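# Unload lathe shaft into the bench rest, door shut

## Task

Take the machined shaft out of the lathe chuck and place it in a correctly sized pocket of the bench rest so it lies horizontal with its thick end against the rest's stop, and leave the lathe door closed. Some pockets do not suit this shaft. Lower it softly and move it slowly whenever it touches the lathe, since an impact or quick scraping ruins it. Release it only at the bottom of a pocket, because a part released off to the side slides down and may hit hard.

## Robot and tools

ROBOT. Two arms, left_arm and right_arm, each with 7 joints and a parallel gripper. The left gripper's fingers can fold: a part held near the palm may be gripped loosely, pulled inward or squeezed too hard, and a fingertip pushed into a surface folds quietly, so grip with the outer quarter of the pads. The right gripper's fingers are rigid.

FRAME. One scene frame: origin at table-top height midway between the nominal bases, +x out over the table, +z up, left_arm on the +y side. Calibrated bases: left_arm (-0.021, +0.321, 0) m, right_arm (+0.008, -0.383, 0) m, each turned slightly about z. The lathe sits behind the bases toward -x; its chuck faces +y. A gripper's fingers point along its own +z and close along its y. end_effector_position is the point between closed pads; fingertips extend about 33 mm past it when the gap is 40 mm or less, about 9 mm when wide open. Printed positions may err by a few cm.

THE ROW. Every arm command is a row of 20 numbers, each from -1 to 1, covering both arms even if one stays still: left_arm's 7 joint values (waist, shoulder, upper arm roll, elbow, forearm roll, wrist pitch, wrist roll), then its gripper position, force_limit, speed; then the same 10 for right_arm. Joint values are offsets, not poses: they count from the Joint targets printed when the call begins, and 1.0 equals 1.632 rad for the first four joints, 3.472 rad forearm roll, 2.955 wrist pitch, 4.439 wrist roll. Send 0 to keep a joint where its target is; a repeated offset moves it further. Stated joint ranges (rad): waist and upper arm roll ±2.901, shoulder ±1.836, elbow -3.077 to -0.117, forearm roll ±2.876, wrist pitch 0.440 to 4.622, wrist roll ±3.051; calls pushing more than 0.018 rad beyond are refused, and commanding within 0.05 rad of an end risks a fault. Gripper numbers are absolute settings: position +1 = 140 mm open, about -0.8 pads touch, -1 closes until blocked; force_limit from -1 (about 14 N) to +1 (about 58 N); speed from -1 (about 30 mm/s, gentlest) to +1 (250 mm/s, grips much harder). To leave a gripper unchanged, resend its previous three numbers.

TOOLS.
execute_actions: actions is a list holding one action (or empty to just look). An action may have rows (1 to 15 rows, one per 1/30 s step), steps (1 to 450, default 15; after the last row the arm keeps heading to that row's target), until (a stop condition on lathe fields door_state, chuck_state, seat_state, using a value or [comparison, value] with =, !=, <, <=, >, >=), and lathe commands: door shut/open, chuck clamp/open, or stop true. cameras lists camera names or ["all"].
move: target is one row or a list of up to 15 rows, all offsets from the same starting Joint targets; joints interpolate together. speed is the top joint speed in rad/s (0.01 to 5.26, default 0.5), one value or one per target. blend (rad) rounds corners between listed targets; 0 stops at each. blocking false returns early; then use wait or stop before new rows or moves.
wait: seconds 0 to 10; arms hold, devices continue.
stop: brakes a running move.
zoom_image: camera (cam_high, cam_low, cam_chuck, cam_machine, cam_left_wrist, cam_right_wrist) and region [x0, y0, x1, y1] pixels, max 504 by 504, from the latest images.
finished_scene: scene number (1 or 2); irreversible.

RESULTS. Each gives per arm end_effector_position (m) and quat_wxyz, Joint positions (rad), Joint velocities (rad/s), Joint targets, torques, external joint torques, flange force in gripper axes, Tool commands, position_measured (counts: 3 open, about 139 = 60 mm, 200 = 20 mm, 230 pads together) and object_status (0 moving, 1 blocked while opening, 2 blocked while closing = something grasped, 3 reached target or pads met). A move adds a move: line such as done, off_target, moving, held or fault. "joint sent to its limit" and "joint command not followed" report clipped commands. Lathe fields: door_state shut/open/between; chuck_state open/clamped/closed_empty/between; seat_state home only when a part sits against all three jaw steps, trustworthy only once clamped.

LATHE. Door starts shut and slides along the front without stopping for the arm; chuck starts clamped, jaws move only millimetres. Open the door, grip the shaft, then open the chuck; a released part in open jaws can slide or tip. Anything dropped in the chip pan is lost.

CAUTIONS. Contact force above 85 N, or contact torque above 85 N m (big joints) or 11 N m (wrist joints), stops that arm for 10 s; so does overspeed or passing a joint end. Avoid grips at high force on a part still resting on something, fast swings with a load, arm-to-arm contact, and a gripper closing on the other's fingers. Holding loads or stretched poses heats motors; heed MOTOR HOT. Don't let parts fall, leave the work area, or land fast; slide the shaft slowly while it touches the machine and release it only at a pocket's bottom.

Each tool is called after "Call:" as name(argument=value, ...), one argument or row to a line, values as JSON.

## Session

Call:
execute_actions(
  actions=[],
)

Scene clock: 0.00 s.
left_arm: end_effector_position=(+0.5486, +0.4423, +0.2360) position_measured=3 object_status=3 end_effector_quat_wxyz=(+0.395, +0.472, +0.763, -0.201) | right_arm: end_effector_position=(+0.4874, -0.5762, +0.2438) position_measured=3 object_status=3 end_effector_quat_wxyz=(+0.302, +0.694, +0.649, -0.076)
Joint positions: left_arm=[0.5 0.127 0.083 -2.098 -1.004 1.899 -2.477] | right_arm=[-0.069 -0.39 -0.092 -2.592 -0.864 2.456 -2.654]
Joint velocities: within noise
Joint torques (N m): no reading
External joint torques (N m): no reading
Flange force (N): no reading
Joint targets: left_arm=[0.500 0.127 0.083 -2.098 -1.004 1.899 -2.477] | right_arm=[-0.069 -0.390 -0.092 -2.592 -0.864 2.456 -2.654]
Tool commands: left_gripper/position=+1.0 left_gripper/force_limit=+1.0 left_gripper/speed=+1.0 right_gripper/position=+1.0 right_gripper/force_limit=+1.0 right_gripper/speed=+1.0
lathe: door_state=shut chuck_state=clamped seat_state=home

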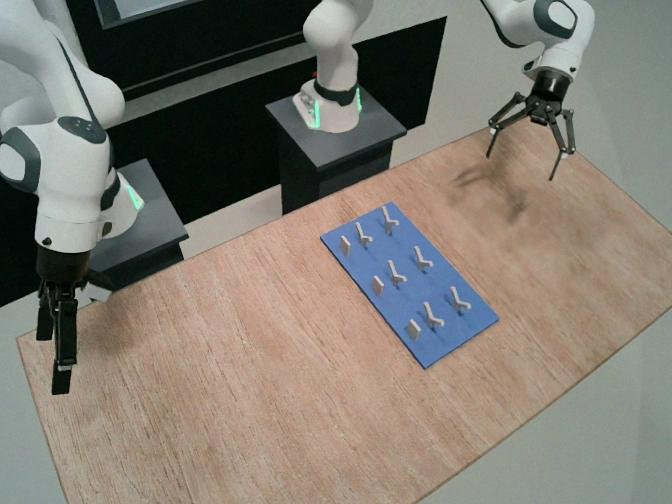

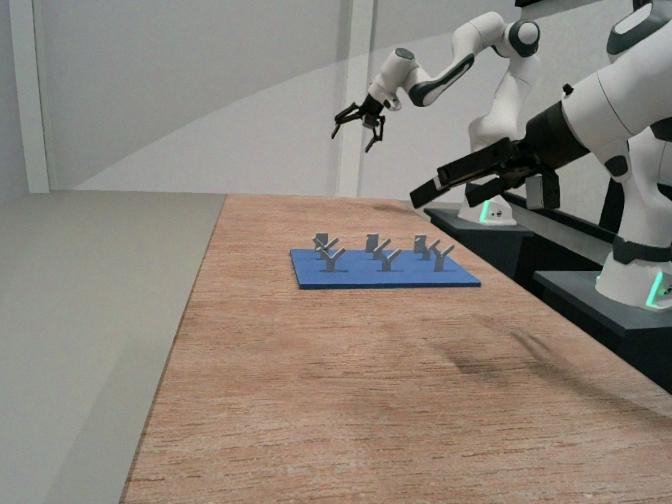

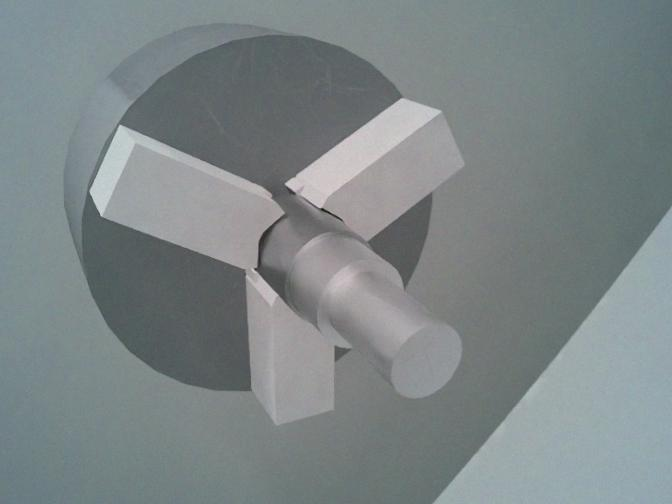

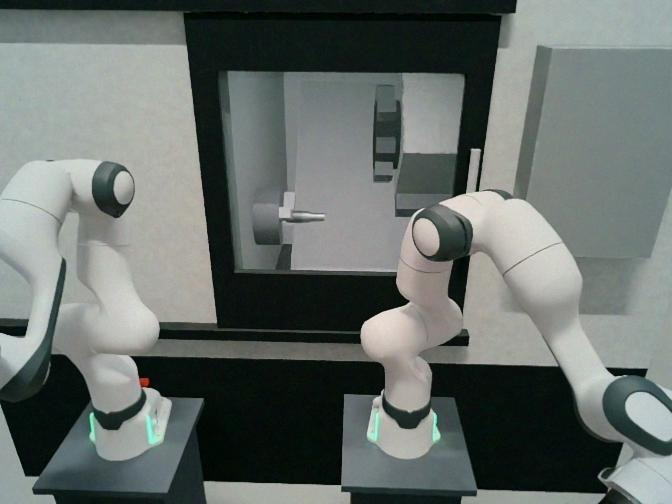

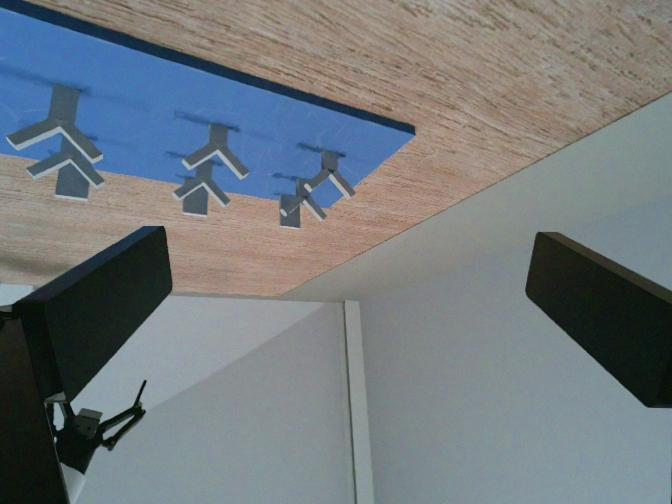

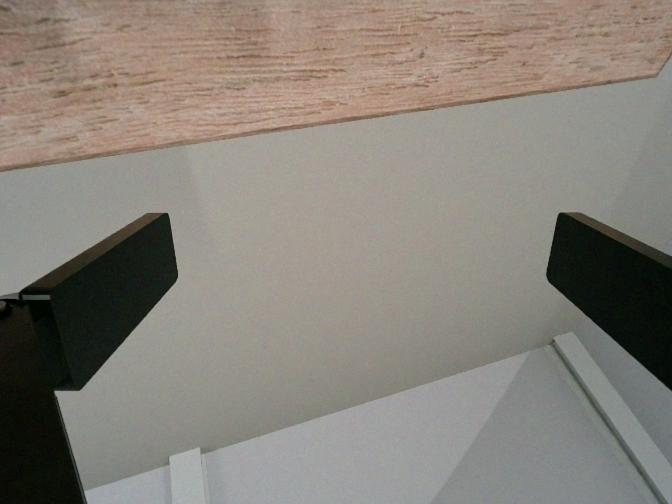

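Call:
execute_actions(
  actions=[
    {"lathe":{"door":"open"},"steps":300,"until":{"lathe":{"door_state":"open"}}},
  ],
  cameras=["cam_machine","cam_chuck","cam_high","cam_low"],
)

Scene clock: 4.97 s.
left_arm: end_effector_position=(+0.5486, +0.4423, +0.2360) position_measured=3 object_status=3 end_effector_quat_wxyz=(+0.395, +0.472, +0.763, -0.201) | right_arm: end_effector_position=(+0.4874, -0.5762, +0.2438) position_measured=3 object_status=3 end_effector_quat_wxyz=(+0.302, +0.694, +0.649, -0.076)
Joint positions: left_arm=[0.5 0.127 0.083 -2.098 -1.004 1.899 -2.477] | right_arm=[-0.069 -0.39 -0.092 -2.592 -0.864 2.456 -2.654]
Joint torques (N m): left_arm=[-0.28 -33.14 0.47 22.63 -0.53 0.42 -0.25] | right_arm=[-0.41 -16.4 1.09 24.03 0.69 2.17 0.02]
External joint torques (N m): left_arm=[-0.11 1.07 0.39 0.52 0.07 -0.02 -0.23] | right_arm=[-0.39 1.15 0.63 0.52 -0.08 -0.03 0]
Flange force (N): left_arm=[1.3 4.8 -0.1] | right_arm=[1.6 4.5 3.1]
Joint targets: left_arm=[0.500 0.127 0.083 -2.098 -1.004 1.899 -2.477] | right_arm=[-0.069 -0.390 -0.092 -2.592 -0.864 2.456 -2.654]
Tool commands: left_gripper/position=+1.0 left_gripper/force_limit=+1.0 left_gripper/speed=+1.0 right_gripper/position=+1.0 right_gripper/force_limit=+1.0 right_gripper/speed=+1.0
lathe: door_state=open chuck_state=clamped seat_state=home
Images, in order (width x height): cam_high 672x504, cam_low 672x504, cam_chuck 672x504, cam_machine 672x504.

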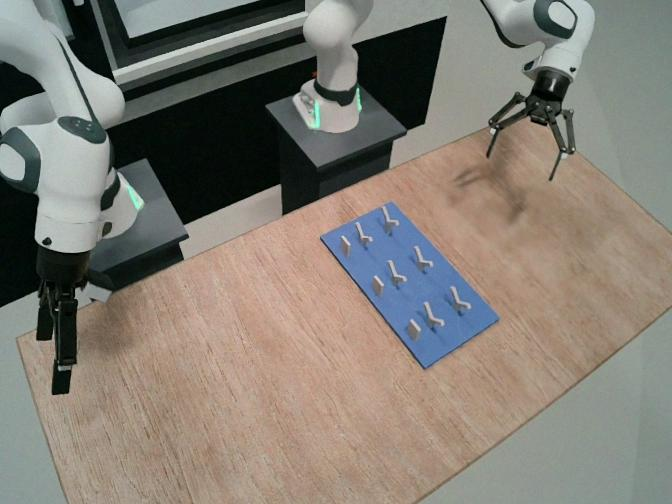

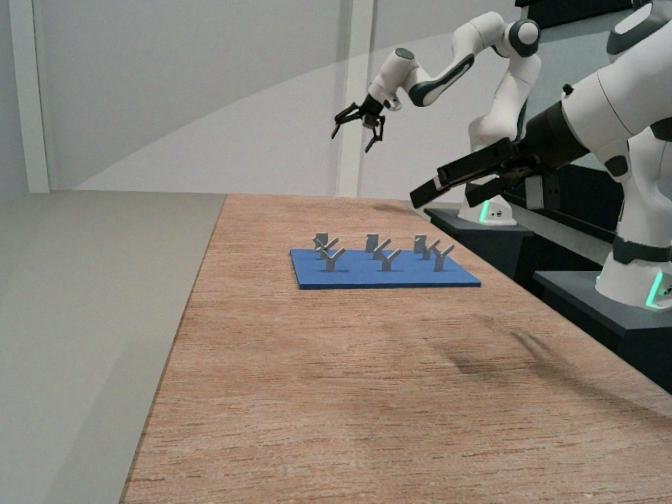

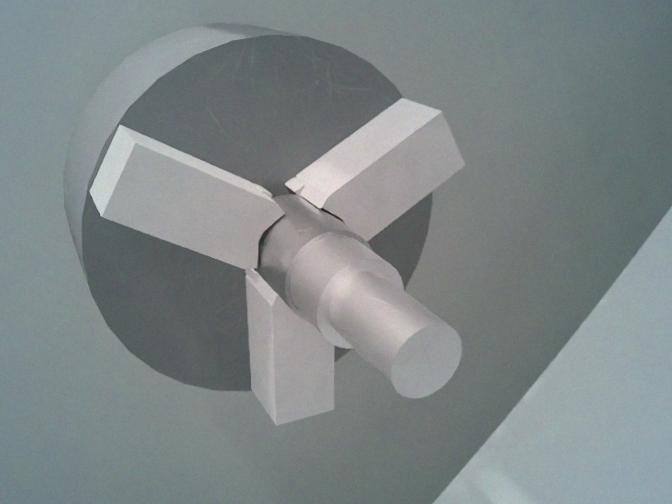

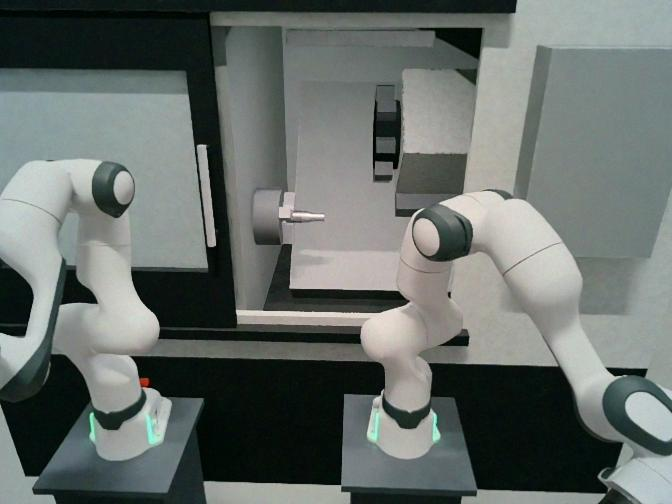

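Call:
zoom_image(
  camera="cam_machine",
  region=[240, 170, 340, 260],
)

Call:
zoom_image(
  camera="cam_high",
  region=[310, 190, 510, 380],
)

Call:
zoom_image(
  camera="cam_low",
  region=[280, 220, 490, 300],
)

Call:
zoom_image(
  camera="cam_chuck",
  region=[230, 150, 480, 430],
)

Scaled by 5.040 from the camera's 672x504 image, which has a finer 960x720 frame.

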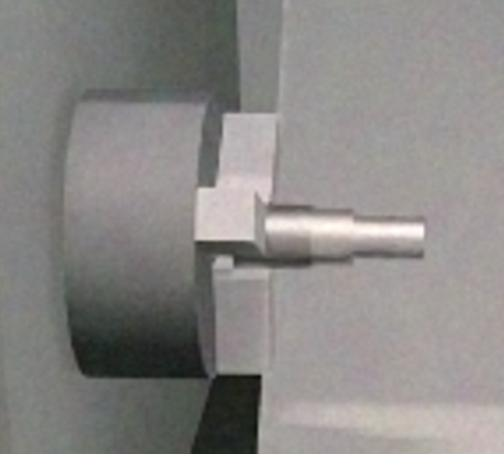

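Scaled by 2.520 from the camera's 672x504 image, which has a finer 960x720 frame.

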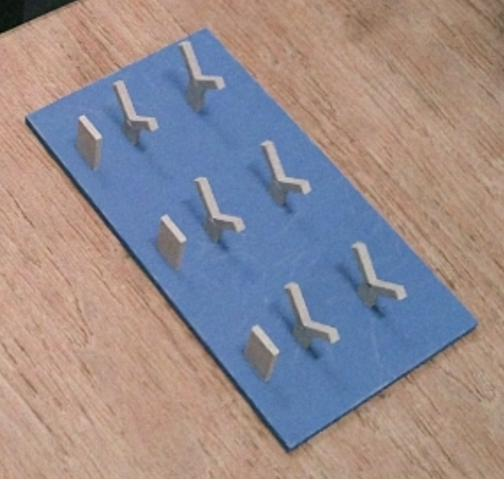

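Scaled by 2.400 from the camera's 672x504 image, which has a finer 960x720 frame.

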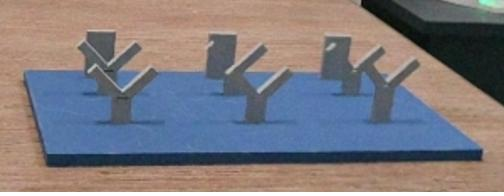

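Scaled by 1.800 from the camera's 672x504 image, which has a finer 960x720 frame.

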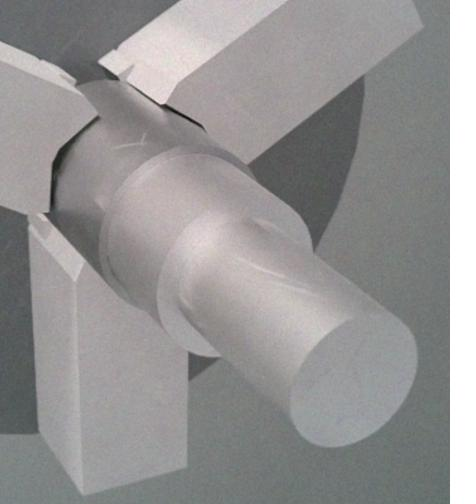

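Call:
move(
  target=[
    [0,0,0,0,0,0,0,1,1,1,0,0.2047,0.0564,0.2451,0.6282,-0.4284,0.1061,1,1,1],
    [0,0,0,0,0,0,0,1,1,1,0.7488,0.2047,0.0564,0.2451,0.6282,-0.4284,0.1061,1,1,1],
  ],
  speed=1.0,
  blend=[0.15,0],
  cameras=["all"],
)

Scene clock: 45.93 s.
left_arm: end_effector_position=(+0.5486, +0.4423, +0.2360) position_measured=3 object_status=3 end_effector_quat_wxyz=(+0.395, +0.472, +0.763, -0.201) | right_arm: end_effector_position=(-0.1208, +0.0773, +0.4662) position_measured=3 object_status=3 end_effector_quat_wxyz=(+0.500, -0.499, -0.501, +0.500)
Joint positions: left_arm=[0.5 0.127 0.083 -2.098 -1.004 1.899 -2.477] | right_arm=[1.153 -0.057 0.001 -2.193 1.314 1.19 -2.187]
Joint torques (N m): left_arm=[-0.24 -33.22 0.47 22.68 -0.53 0.44 -0.21] | right_arm=[-0.25 -26.78 0.11 23.29 3.22 -1.5 0.09]
External joint torques (N m): left_arm=[-0.25 1.19 0.21 0.41 0.08 -0.03 -0.2] | right_arm=[-0.24 1.79 0.32 0.66 0.33 -0.02 0.19]
Flange force (N): left_arm=[1.4 4.8 0.3] | right_arm=[6.9 0.9 -2.8]
Joint targets: left_arm=[0.500 0.127 0.083 -2.098 -1.004 1.899 -2.477] | right_arm=[1.153 -0.056 0.000 -2.192 1.317 1.189 -2.183]
lathe: door_state=open chuck_state=clamped seat_state=home
move: done

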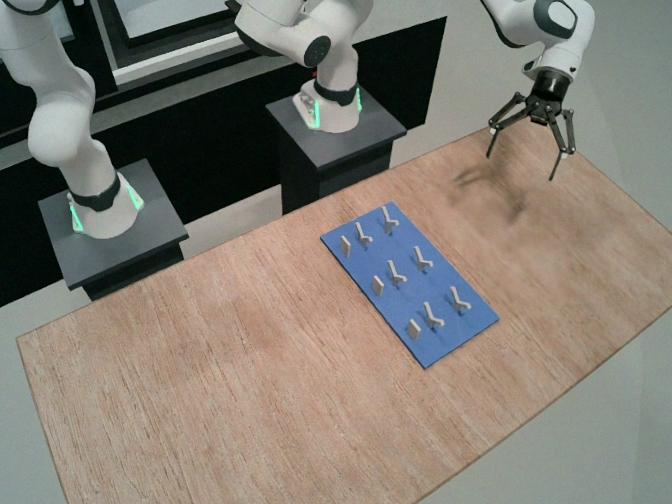

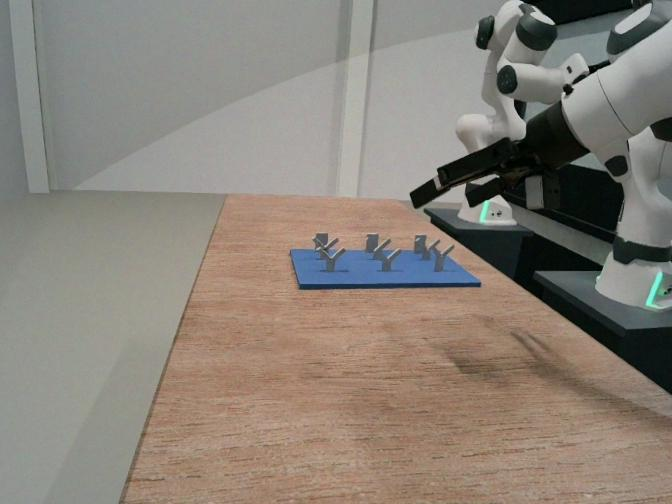

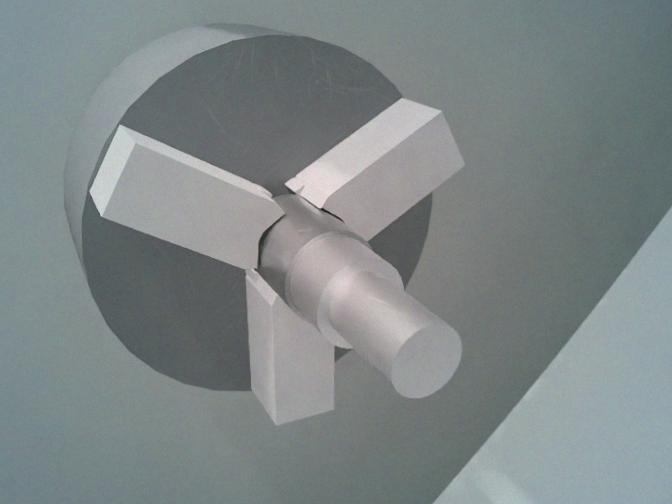

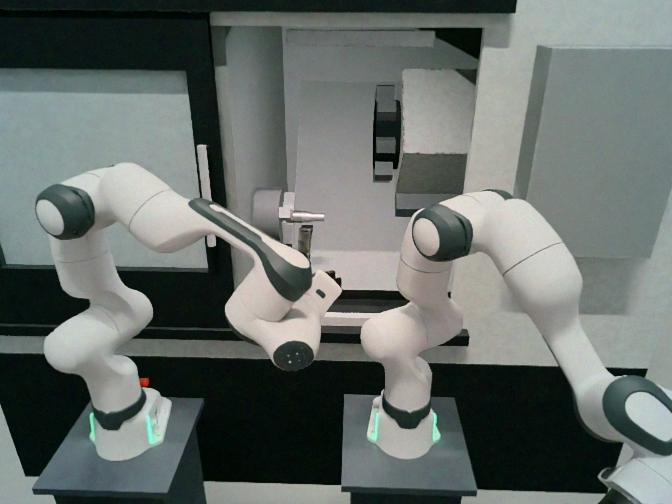

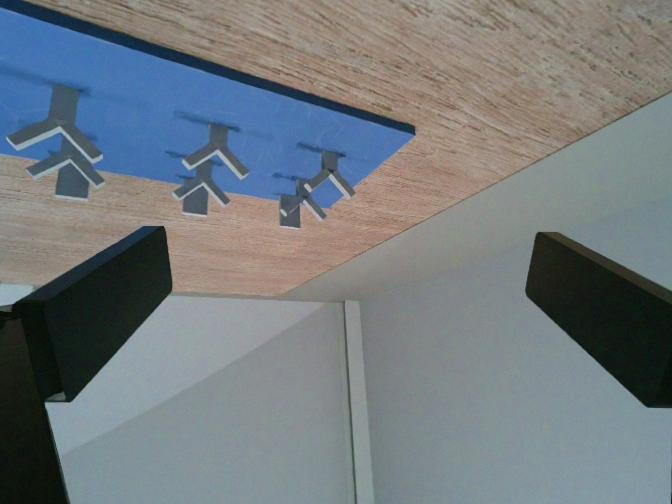

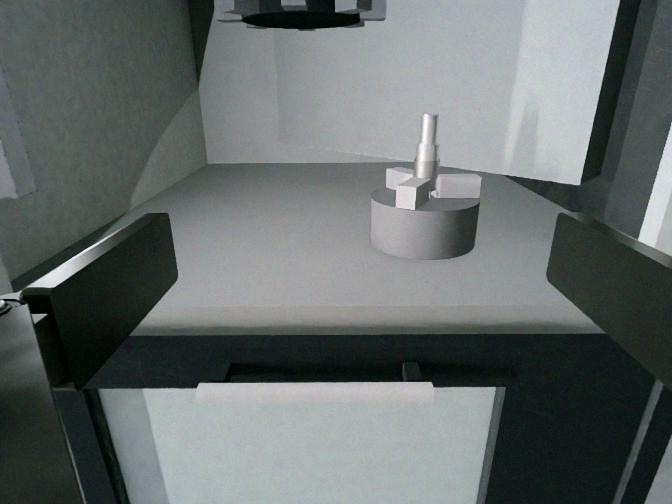

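Call:
move(
  target=[0,0,0,0,0,0,0,1,1,1,0.0080,0.0805,0,-0.0257,-0.0153,0.0206,-0.0396,1,1,1],
  cameras=["cam_chuck","cam_machine","cam_right_wrist"],
)

Scene clock: 52.90 s.
left_arm: end_effector_position=(+0.5486, +0.4423, +0.2360) position_measured=3 object_status=3 end_effector_quat_wxyz=(+0.395, +0.472, +0.763, -0.201) | right_arm: end_effector_position=(-0.1204, +0.0821, +0.3828) position_measured=3 object_status=3 end_effector_quat_wxyz=(+0.500, -0.501, -0.497, +0.502)
Joint positions: left_arm=[0.5 0.127 0.083 -2.098 -1.004 1.899 -2.477] | right_arm=[1.165 0.076 0.001 -2.235 1.267 1.247 -2.354]
Joint velocities: left_arm=[within noise] | right_arm=[0 0 0.001 0.001 0 0.001 -0.007]
Joint torques (N m): left_arm=[-0.17 -33.1 0.48 22.72 -0.53 0.43 -0.27] | right_arm=[0.04 -30.06 0.76 21.66 1.95 -1.65 -0.19]
External joint torques (N m): left_arm=[-0.14 1.31 0.26 0.5 0.08 -0.03 -0.25] | right_arm=[-0.07 1.5 0.39 0.66 -0.5 0.19 -0.09]
Flange force (N): left_arm=[1.5 5.4 0.2] | right_arm=[5.3 2.9 -2.8]
Joint targets: left_arm=[0.500 0.127 0.083 -2.098 -1.004 1.899 -2.477] | right_arm=[1.166 0.075 0.000 -2.234 1.264 1.250 -2.359]
lathe: door_state=open chuck_state=clamped seat_state=home
move: done
Images, in order (width x height): cam_chuck 672x504, cam_machine 672x504, cam_right_wrist 672x504.

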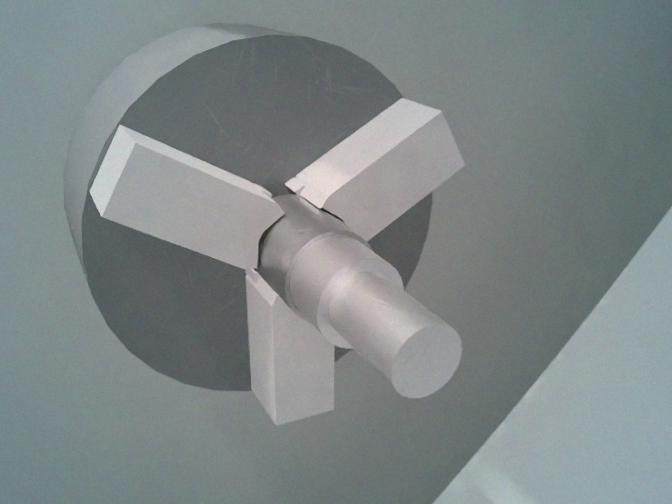

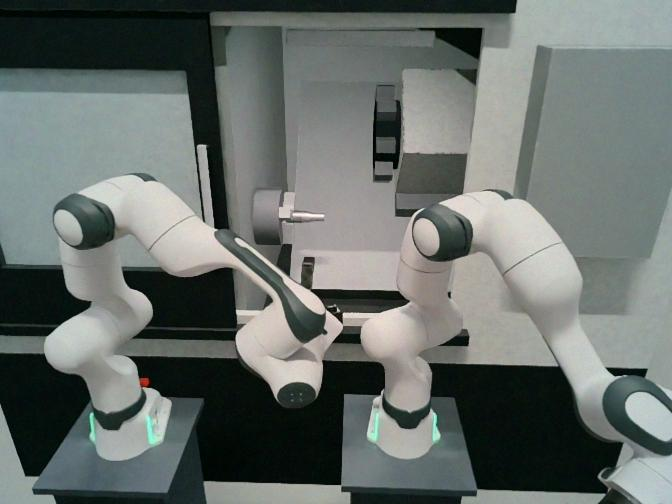

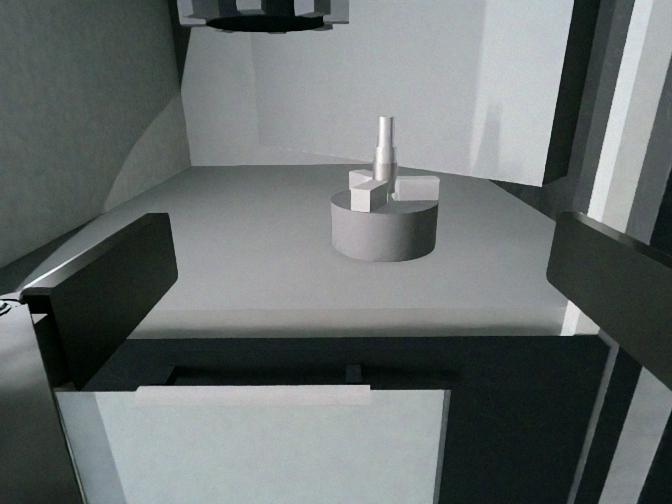

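Call:
move(
  target=[0,0,0,0,0,0,0,1,1,1,0.3578,-0.0650,0,-0.0858,0.1172,0.1431,0.0025,1,1,1],
  cameras=["cam_chuck","cam_machine","cam_right_wrist"],
)

Scene clock: 65.03 s.
left_arm: end_effector_position=(+0.5486, +0.4423, +0.2360) position_measured=3 object_status=3 end_effector_quat_wxyz=(+0.395, +0.472, +0.763, -0.201) | right_arm: end_effector_position=(-0.3685, +0.0796, +0.3803) position_measured=3 object_status=3 end_effector_quat_wxyz=(+0.499, -0.498, -0.502, +0.500)
Joint positions: left_arm=[0.5 0.127 0.083 -2.098 -1.004 1.899 -2.477] | right_arm=[1.749 -0.029 0.001 -2.373 1.667 1.67 -2.352]
Joint velocities: left_arm=[within noise] | right_arm=[0 0.001 -0.001 0 0 0.004 0.002]
Joint torques (N m): left_arm=[-0.27 -33.11 0.47 22.74 -0.55 0.42 -0.23] | right_arm=[0.07 -28.22 0.35 22.36 1.98 -1.55 0.06]
External joint torques (N m): left_arm=[-0.23 1.52 0.26 0.38 0.06 -0.04 -0.22] | right_arm=[-0.07 1.15 0.28 -0.06 0.45 0.26 0.16]
Flange force (N): left_arm=[1.8 5.5 0.5] | right_arm=[2.8 1.8 1.9]
Joint targets: left_arm=[0.500 0.127 0.083 -2.098 -1.004 1.899 -2.477] | right_arm=[1.751 -0.031 0.000 -2.374 1.670 1.673 -2.348]
lathe: door_state=open chuck_state=clamped seat_state=home
move: done
Images, in order (width x height): cam_chuck 672x504, cam_machine 672x504, cam_right_wrist 672x504.

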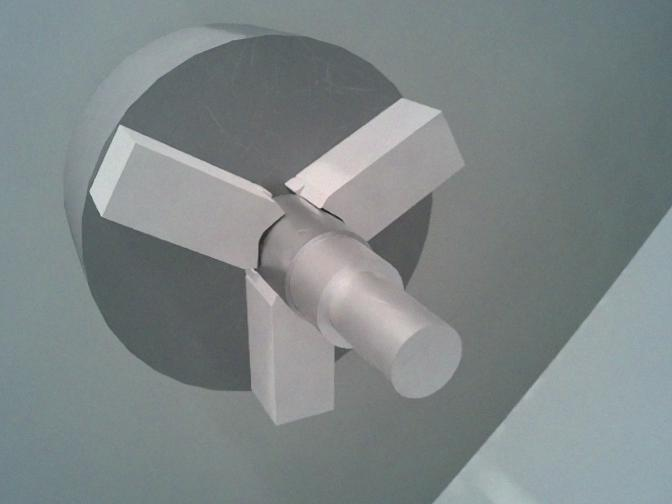

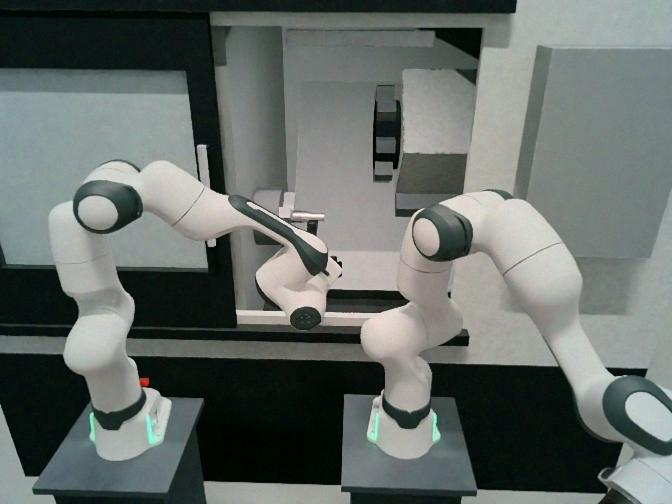

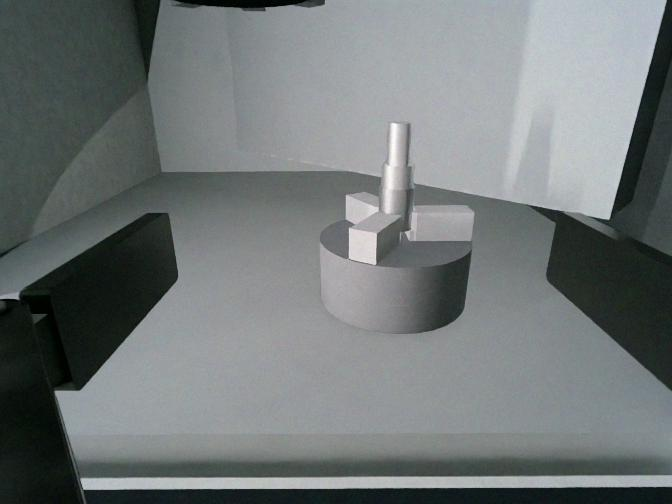

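Call:
zoom_image(
  camera="cam_right_wrist",
  region=[310, 100, 490, 340],
)

Call:
zoom_image(
  camera="cam_machine",
  region=[225, 160, 375, 350],
)

Scaled by 2.100 from the camera's 672x504 image, which has a finer 960x720 frame.

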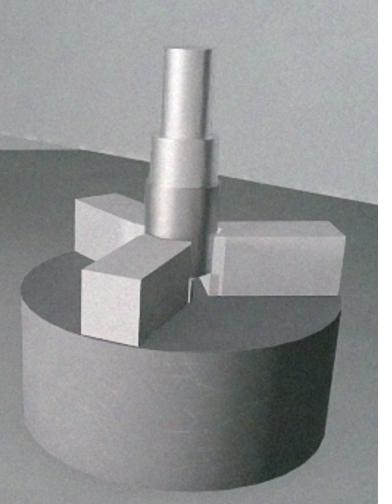

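Scaled by 2.653 from the camera's 672x504 image, which has a finer 960x720 frame.

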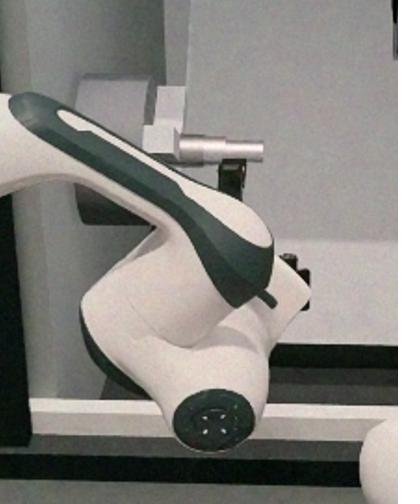

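Call:
execute_actions(
  actions=[],
  cameras=["cam_left_wrist","cam_high","cam_low"],
)

Call:
zoom_image(
  camera="cam_left_wrist",
  region=[0, 60, 220, 225],
)

Call:
zoom_image(
  camera="cam_left_wrist",
  region=[200, 90, 420, 255],
)

Call:
zoom_image(
  camera="cam_high",
  region=[310, 195, 420, 300],
)

Call:
zoom_image(
  camera="cam_high",
  region=[390, 265, 510, 375],
)

Call:
zoom_image(
  camera="cam_low",
  region=[280, 225, 390, 300],
)

Call:
zoom_image(
  camera="cam_low",
  region=[370, 225, 490, 300],
)

Scene clock: 77.17 s.
left_arm: end_effector_position=(+0.5486, +0.4423, +0.2360) position_measured=3 object_status=3 end_effector_quat_wxyz=(+0.395, +0.472, +0.763, -0.201) | right_arm: end_effector_position=(-0.3684, +0.0798, +0.3801) position_measured=3 object_status=3 end_effector_quat_wxyz=(+0.499, -0.498, -0.502, +0.500)
Joint positions: left_arm=[0.5 0.127 0.083 -2.098 -1.004 1.899 -2.477] | right_arm=[1.749 -0.029 0.001 -2.373 1.667 1.67 -2.352]
Joint velocities: within noise
Joint torques (N m): left_arm=[-0.25 -33.2 0.45 22.67 -0.55 0.43 -0.23] | right_arm=[0.07 -28.25 0.36 22.36 1.99 -1.59 0.07]
External joint torques (N m): left_arm=[-0.24 1.2 0.21 0.43 0.06 -0.03 -0.21] | right_arm=[0.06 1.03 0.41 -0.03 0.46 0.2 0.17]
Flange force (N): left_arm=[1.3 4.8 0.3] | right_arm=[2.5 1.6 2.1]
Joint targets: left_arm=[0.500 0.127 0.083 -2.098 -1.004 1.899 -2.477] | right_arm=[1.751 -0.031 0.000 -2.374 1.670 1.673 -2.348]
Tool commands: left_gripper/position=+1.0 left_gripper/force_limit=+1.0 left_gripper/speed=+1.0 right_gripper/position=+1.0 right_gripper/force_limit=+1.0 right_gripper/speed=+1.0
lathe: door_state=open chuck_state=clamped seat_state=home
Images, in order (width x height): cam_high 672x504, cam_low 672x504, cam_left_wrist 672x504.

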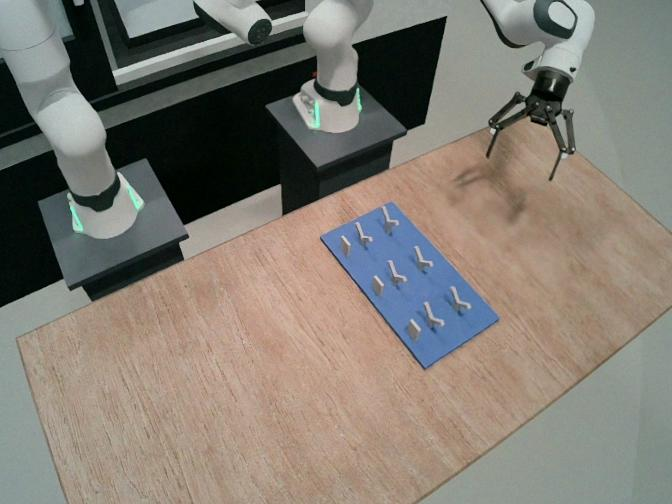

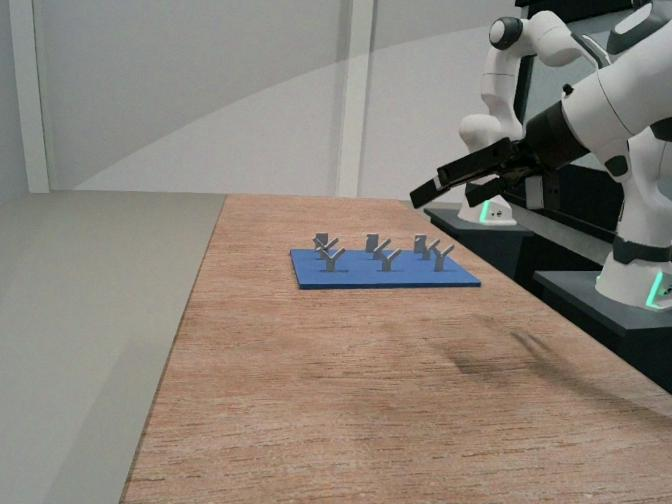

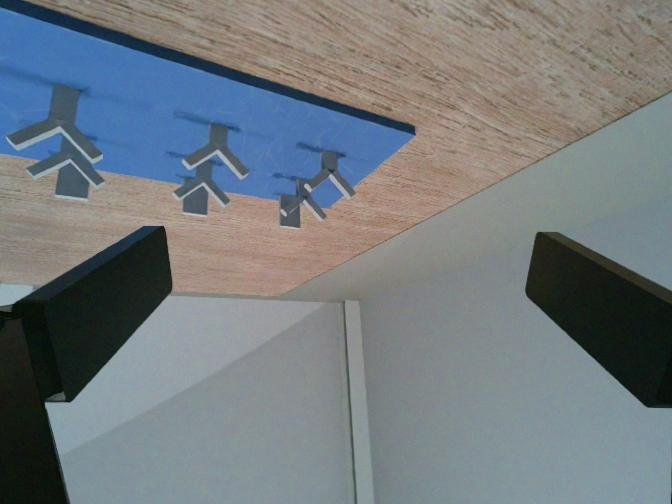

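Scaled by 2.291 from the camera's 672x504 image, which has a finer 960x720 frame.

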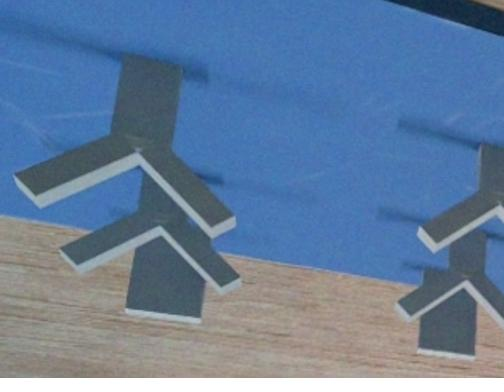

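Scaled by 2.291 from the camera's 672x504 image, which has a finer 960x720 frame.

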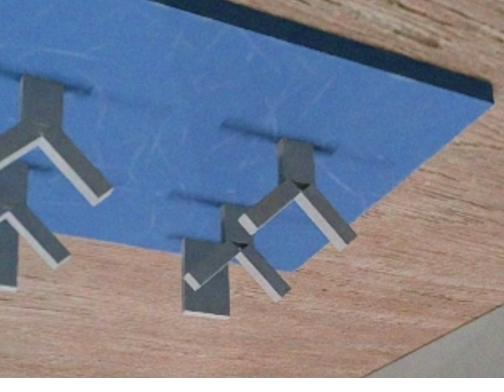

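Scaled by 4.582 from the camera's 672x504 image, which has a finer 960x720 frame.

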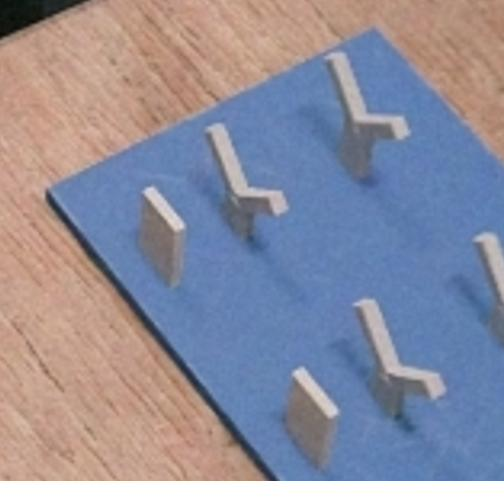

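Scaled by 4.200 from the camera's 672x504 image, which has a finer 960x720 frame.

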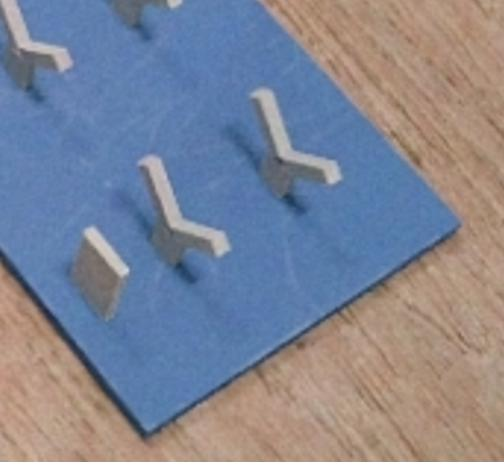

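Scaled by 4.582 from the camera's 672x504 image, which has a finer 960x720 frame.

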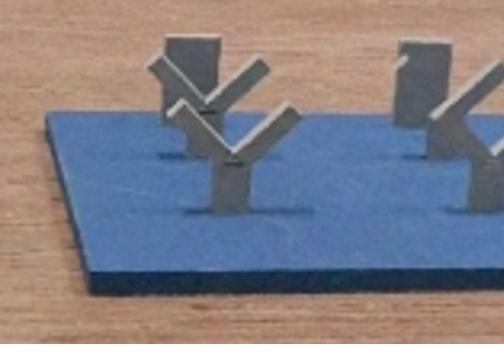

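Scaled by 4.200 from the camera's 672x504 image, which has a finer 960x720 frame.

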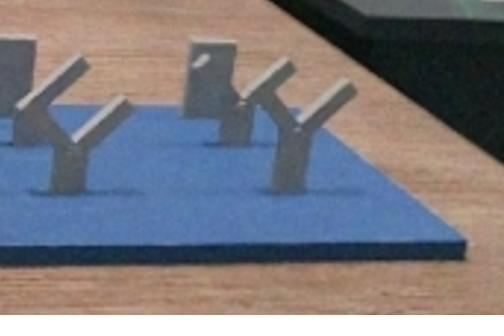

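Call:
move(
  target=[0,0,0,0,0,0,0,1,1,1,0.2570,0.1174,0,0.0738,0.0985,0.0883,-0.0335,1,1,1],
  cameras=["cam_chuck","cam_machine","cam_right_wrist"],
)

Call:
zoom_image(
  camera="cam_right_wrist",
  region=[280, 80, 520, 400],
)

Scene clock: 97.00 s.
left_arm: end_effector_position=(+0.5486, +0.4423, +0.2360) position_measured=3 object_status=3 end_effector_quat_wxyz=(+0.395, +0.472, +0.763, -0.201) | right_arm: end_effector_position=(-0.5500, +0.0482, +0.3294) position_measured=3 object_status=3 end_effector_quat_wxyz=(+0.498, -0.500, -0.499, +0.502)
Joint positions: left_arm=[0.5 0.127 0.083 -2.098 -1.004 1.899 -2.477] | right_arm=[2.169 0.16 0.001 -2.255 2.009 1.931 -2.491]
Joint torques (N m): left_arm=[-0.23 -33.18 0.5 22.74 -0.53 0.43 -0.24] | right_arm=[-0.32 -33.01 0.64 23.12 1.03 -1.9 -0.26]
External joint torques (N m): left_arm=[-0.19 1.23 0.29 0.54 0.07 -0.02 -0.23] | right_arm=[-0.46 2.37 0.35 1.09 0.44 0.15 -0.16]
Flange force (N): left_arm=[1.4 5.4 0.1] | right_arm=[7.3 5.0 6.0]
Joint targets: left_arm=[0.500 0.127 0.083 -2.098 -1.004 1.899 -2.477] | right_arm=[2.170 0.161 0.000 -2.254 2.012 1.934 -2.497]
lathe: door_state=open chuck_state=clamped seat_state=home
move: done
Images, in order (width x height): cam_chuck 672x504, cam_machine 672x504, cam_right_wrist 672x504.

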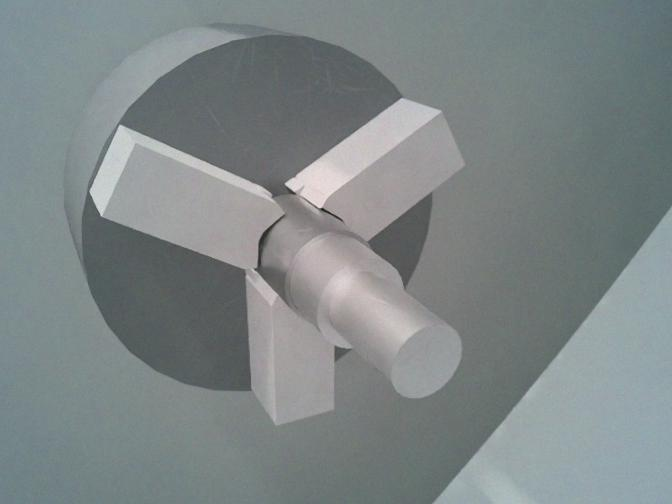

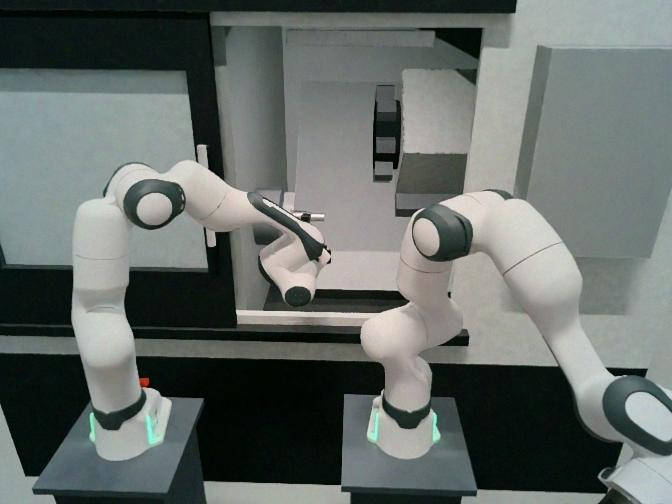

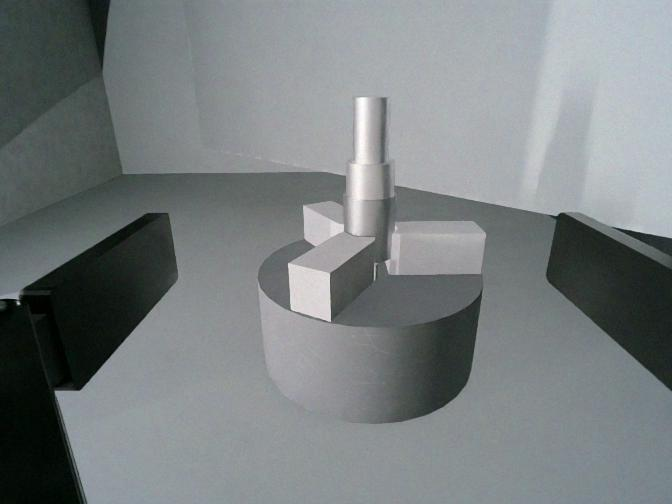

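Scaled by 1.575 from the camera's 672x504 image, which has a finer 960x720 frame.

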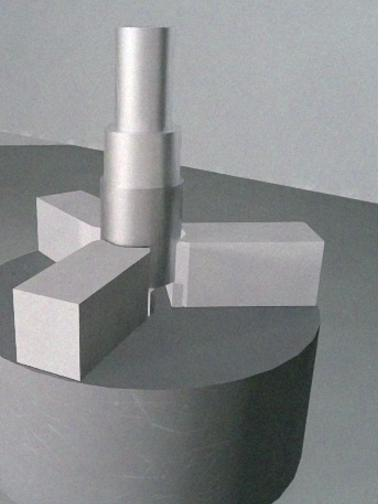

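Call:
move(
  target=[0,0,0,0,0,0,0,1,1,1,0.1155,0.1151,0,0.1398,0.0436,0.0444,-0.0071,1,1,1],
  speed=0.4,
  cameras=["cam_chuck","cam_machine","cam_right_wrist"],
)

Call:
zoom_image(
  camera="cam_right_wrist",
  region=[150, 30, 570, 450],
)

Call:
zoom_image(
  camera="cam_machine",
  region=[190, 150, 370, 330],
)

Scene clock: 104.83 s.
left_arm: end_effector_position=(+0.5486, +0.4423, +0.2360) position_measured=3 object_status=3 end_effector_quat_wxyz=(+0.395, +0.472, +0.763, -0.201) | right_arm: end_effector_position=(-0.6599, +0.0396, +0.3114) position_measured=3 object_status=3 end_effector_quat_wxyz=(+0.498, -0.500, -0.500, +0.502)
Joint positions: left_arm=[0.5 0.127 0.083 -2.098 -1.004 1.899 -2.477] | right_arm=[2.359 0.347 0.001 -2.027 2.16 2.062 -2.523]
Joint velocities: left_arm=[within noise] | right_arm=[0 -0.001 -0.001 0 -0.001 0.005 -0.006]
Joint torques (N m): left_arm=[-0.24 -33.2 0.51 22.72 -0.55 0.44 -0.22] | right_arm=[-0.22 -38.91 0.66 23.73 0.57 -1.83 -0.15]
External joint torques (N m): left_arm=[-0.23 1.17 0.28 0.52 0.06 -0.02 -0.21] | right_arm=[-0.36 2.92 0.39 1.13 0.37 0.27 -0.05]
Flange force (N): left_arm=[1.4 5.1 0.2] | right_arm=[7.5 5.3 8.6]
Joint targets: left_arm=[0.500 0.127 0.083 -2.098 -1.004 1.899 -2.477] | right_arm=[2.359 0.349 0.000 -2.026 2.164 2.065 -2.528]
lathe: door_state=open chuck_state=clamped seat_state=home
move: done
Images, in order (width x height): cam_chuck 672x504, cam_machine 672x504, cam_right_wrist 672x504.

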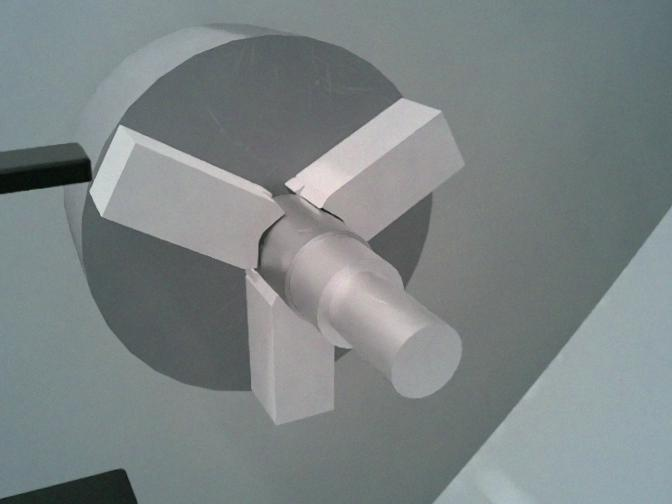

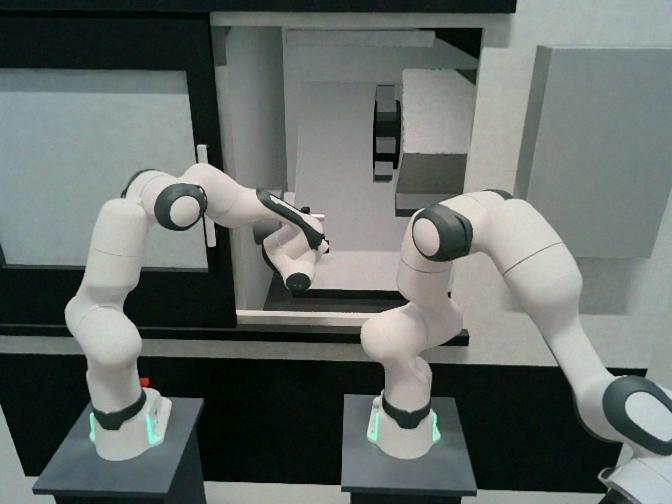

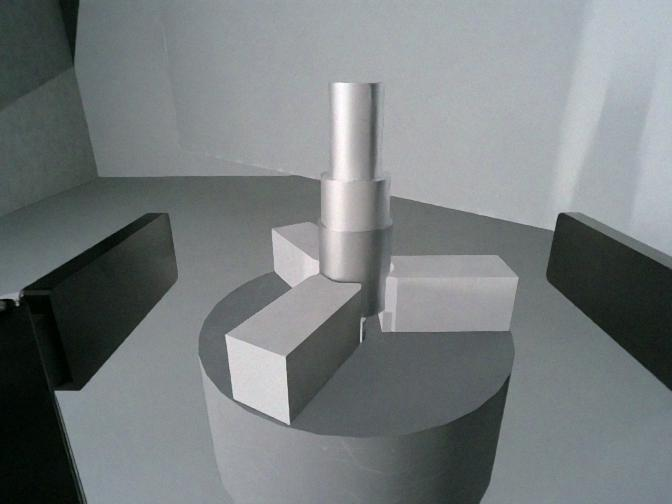

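Scaled by 1.200 from the camera's 672x504 image, which has a finer 960x720 frame.

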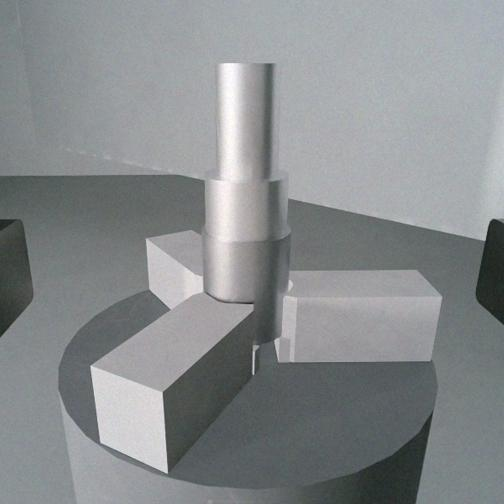

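Scaled by 2.800 from the camera's 672x504 image, which has a finer 960x720 frame.

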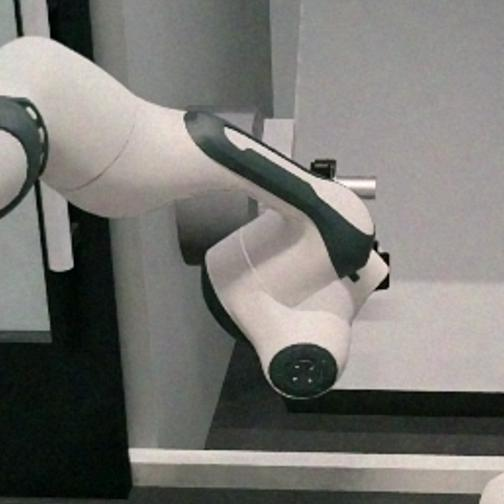

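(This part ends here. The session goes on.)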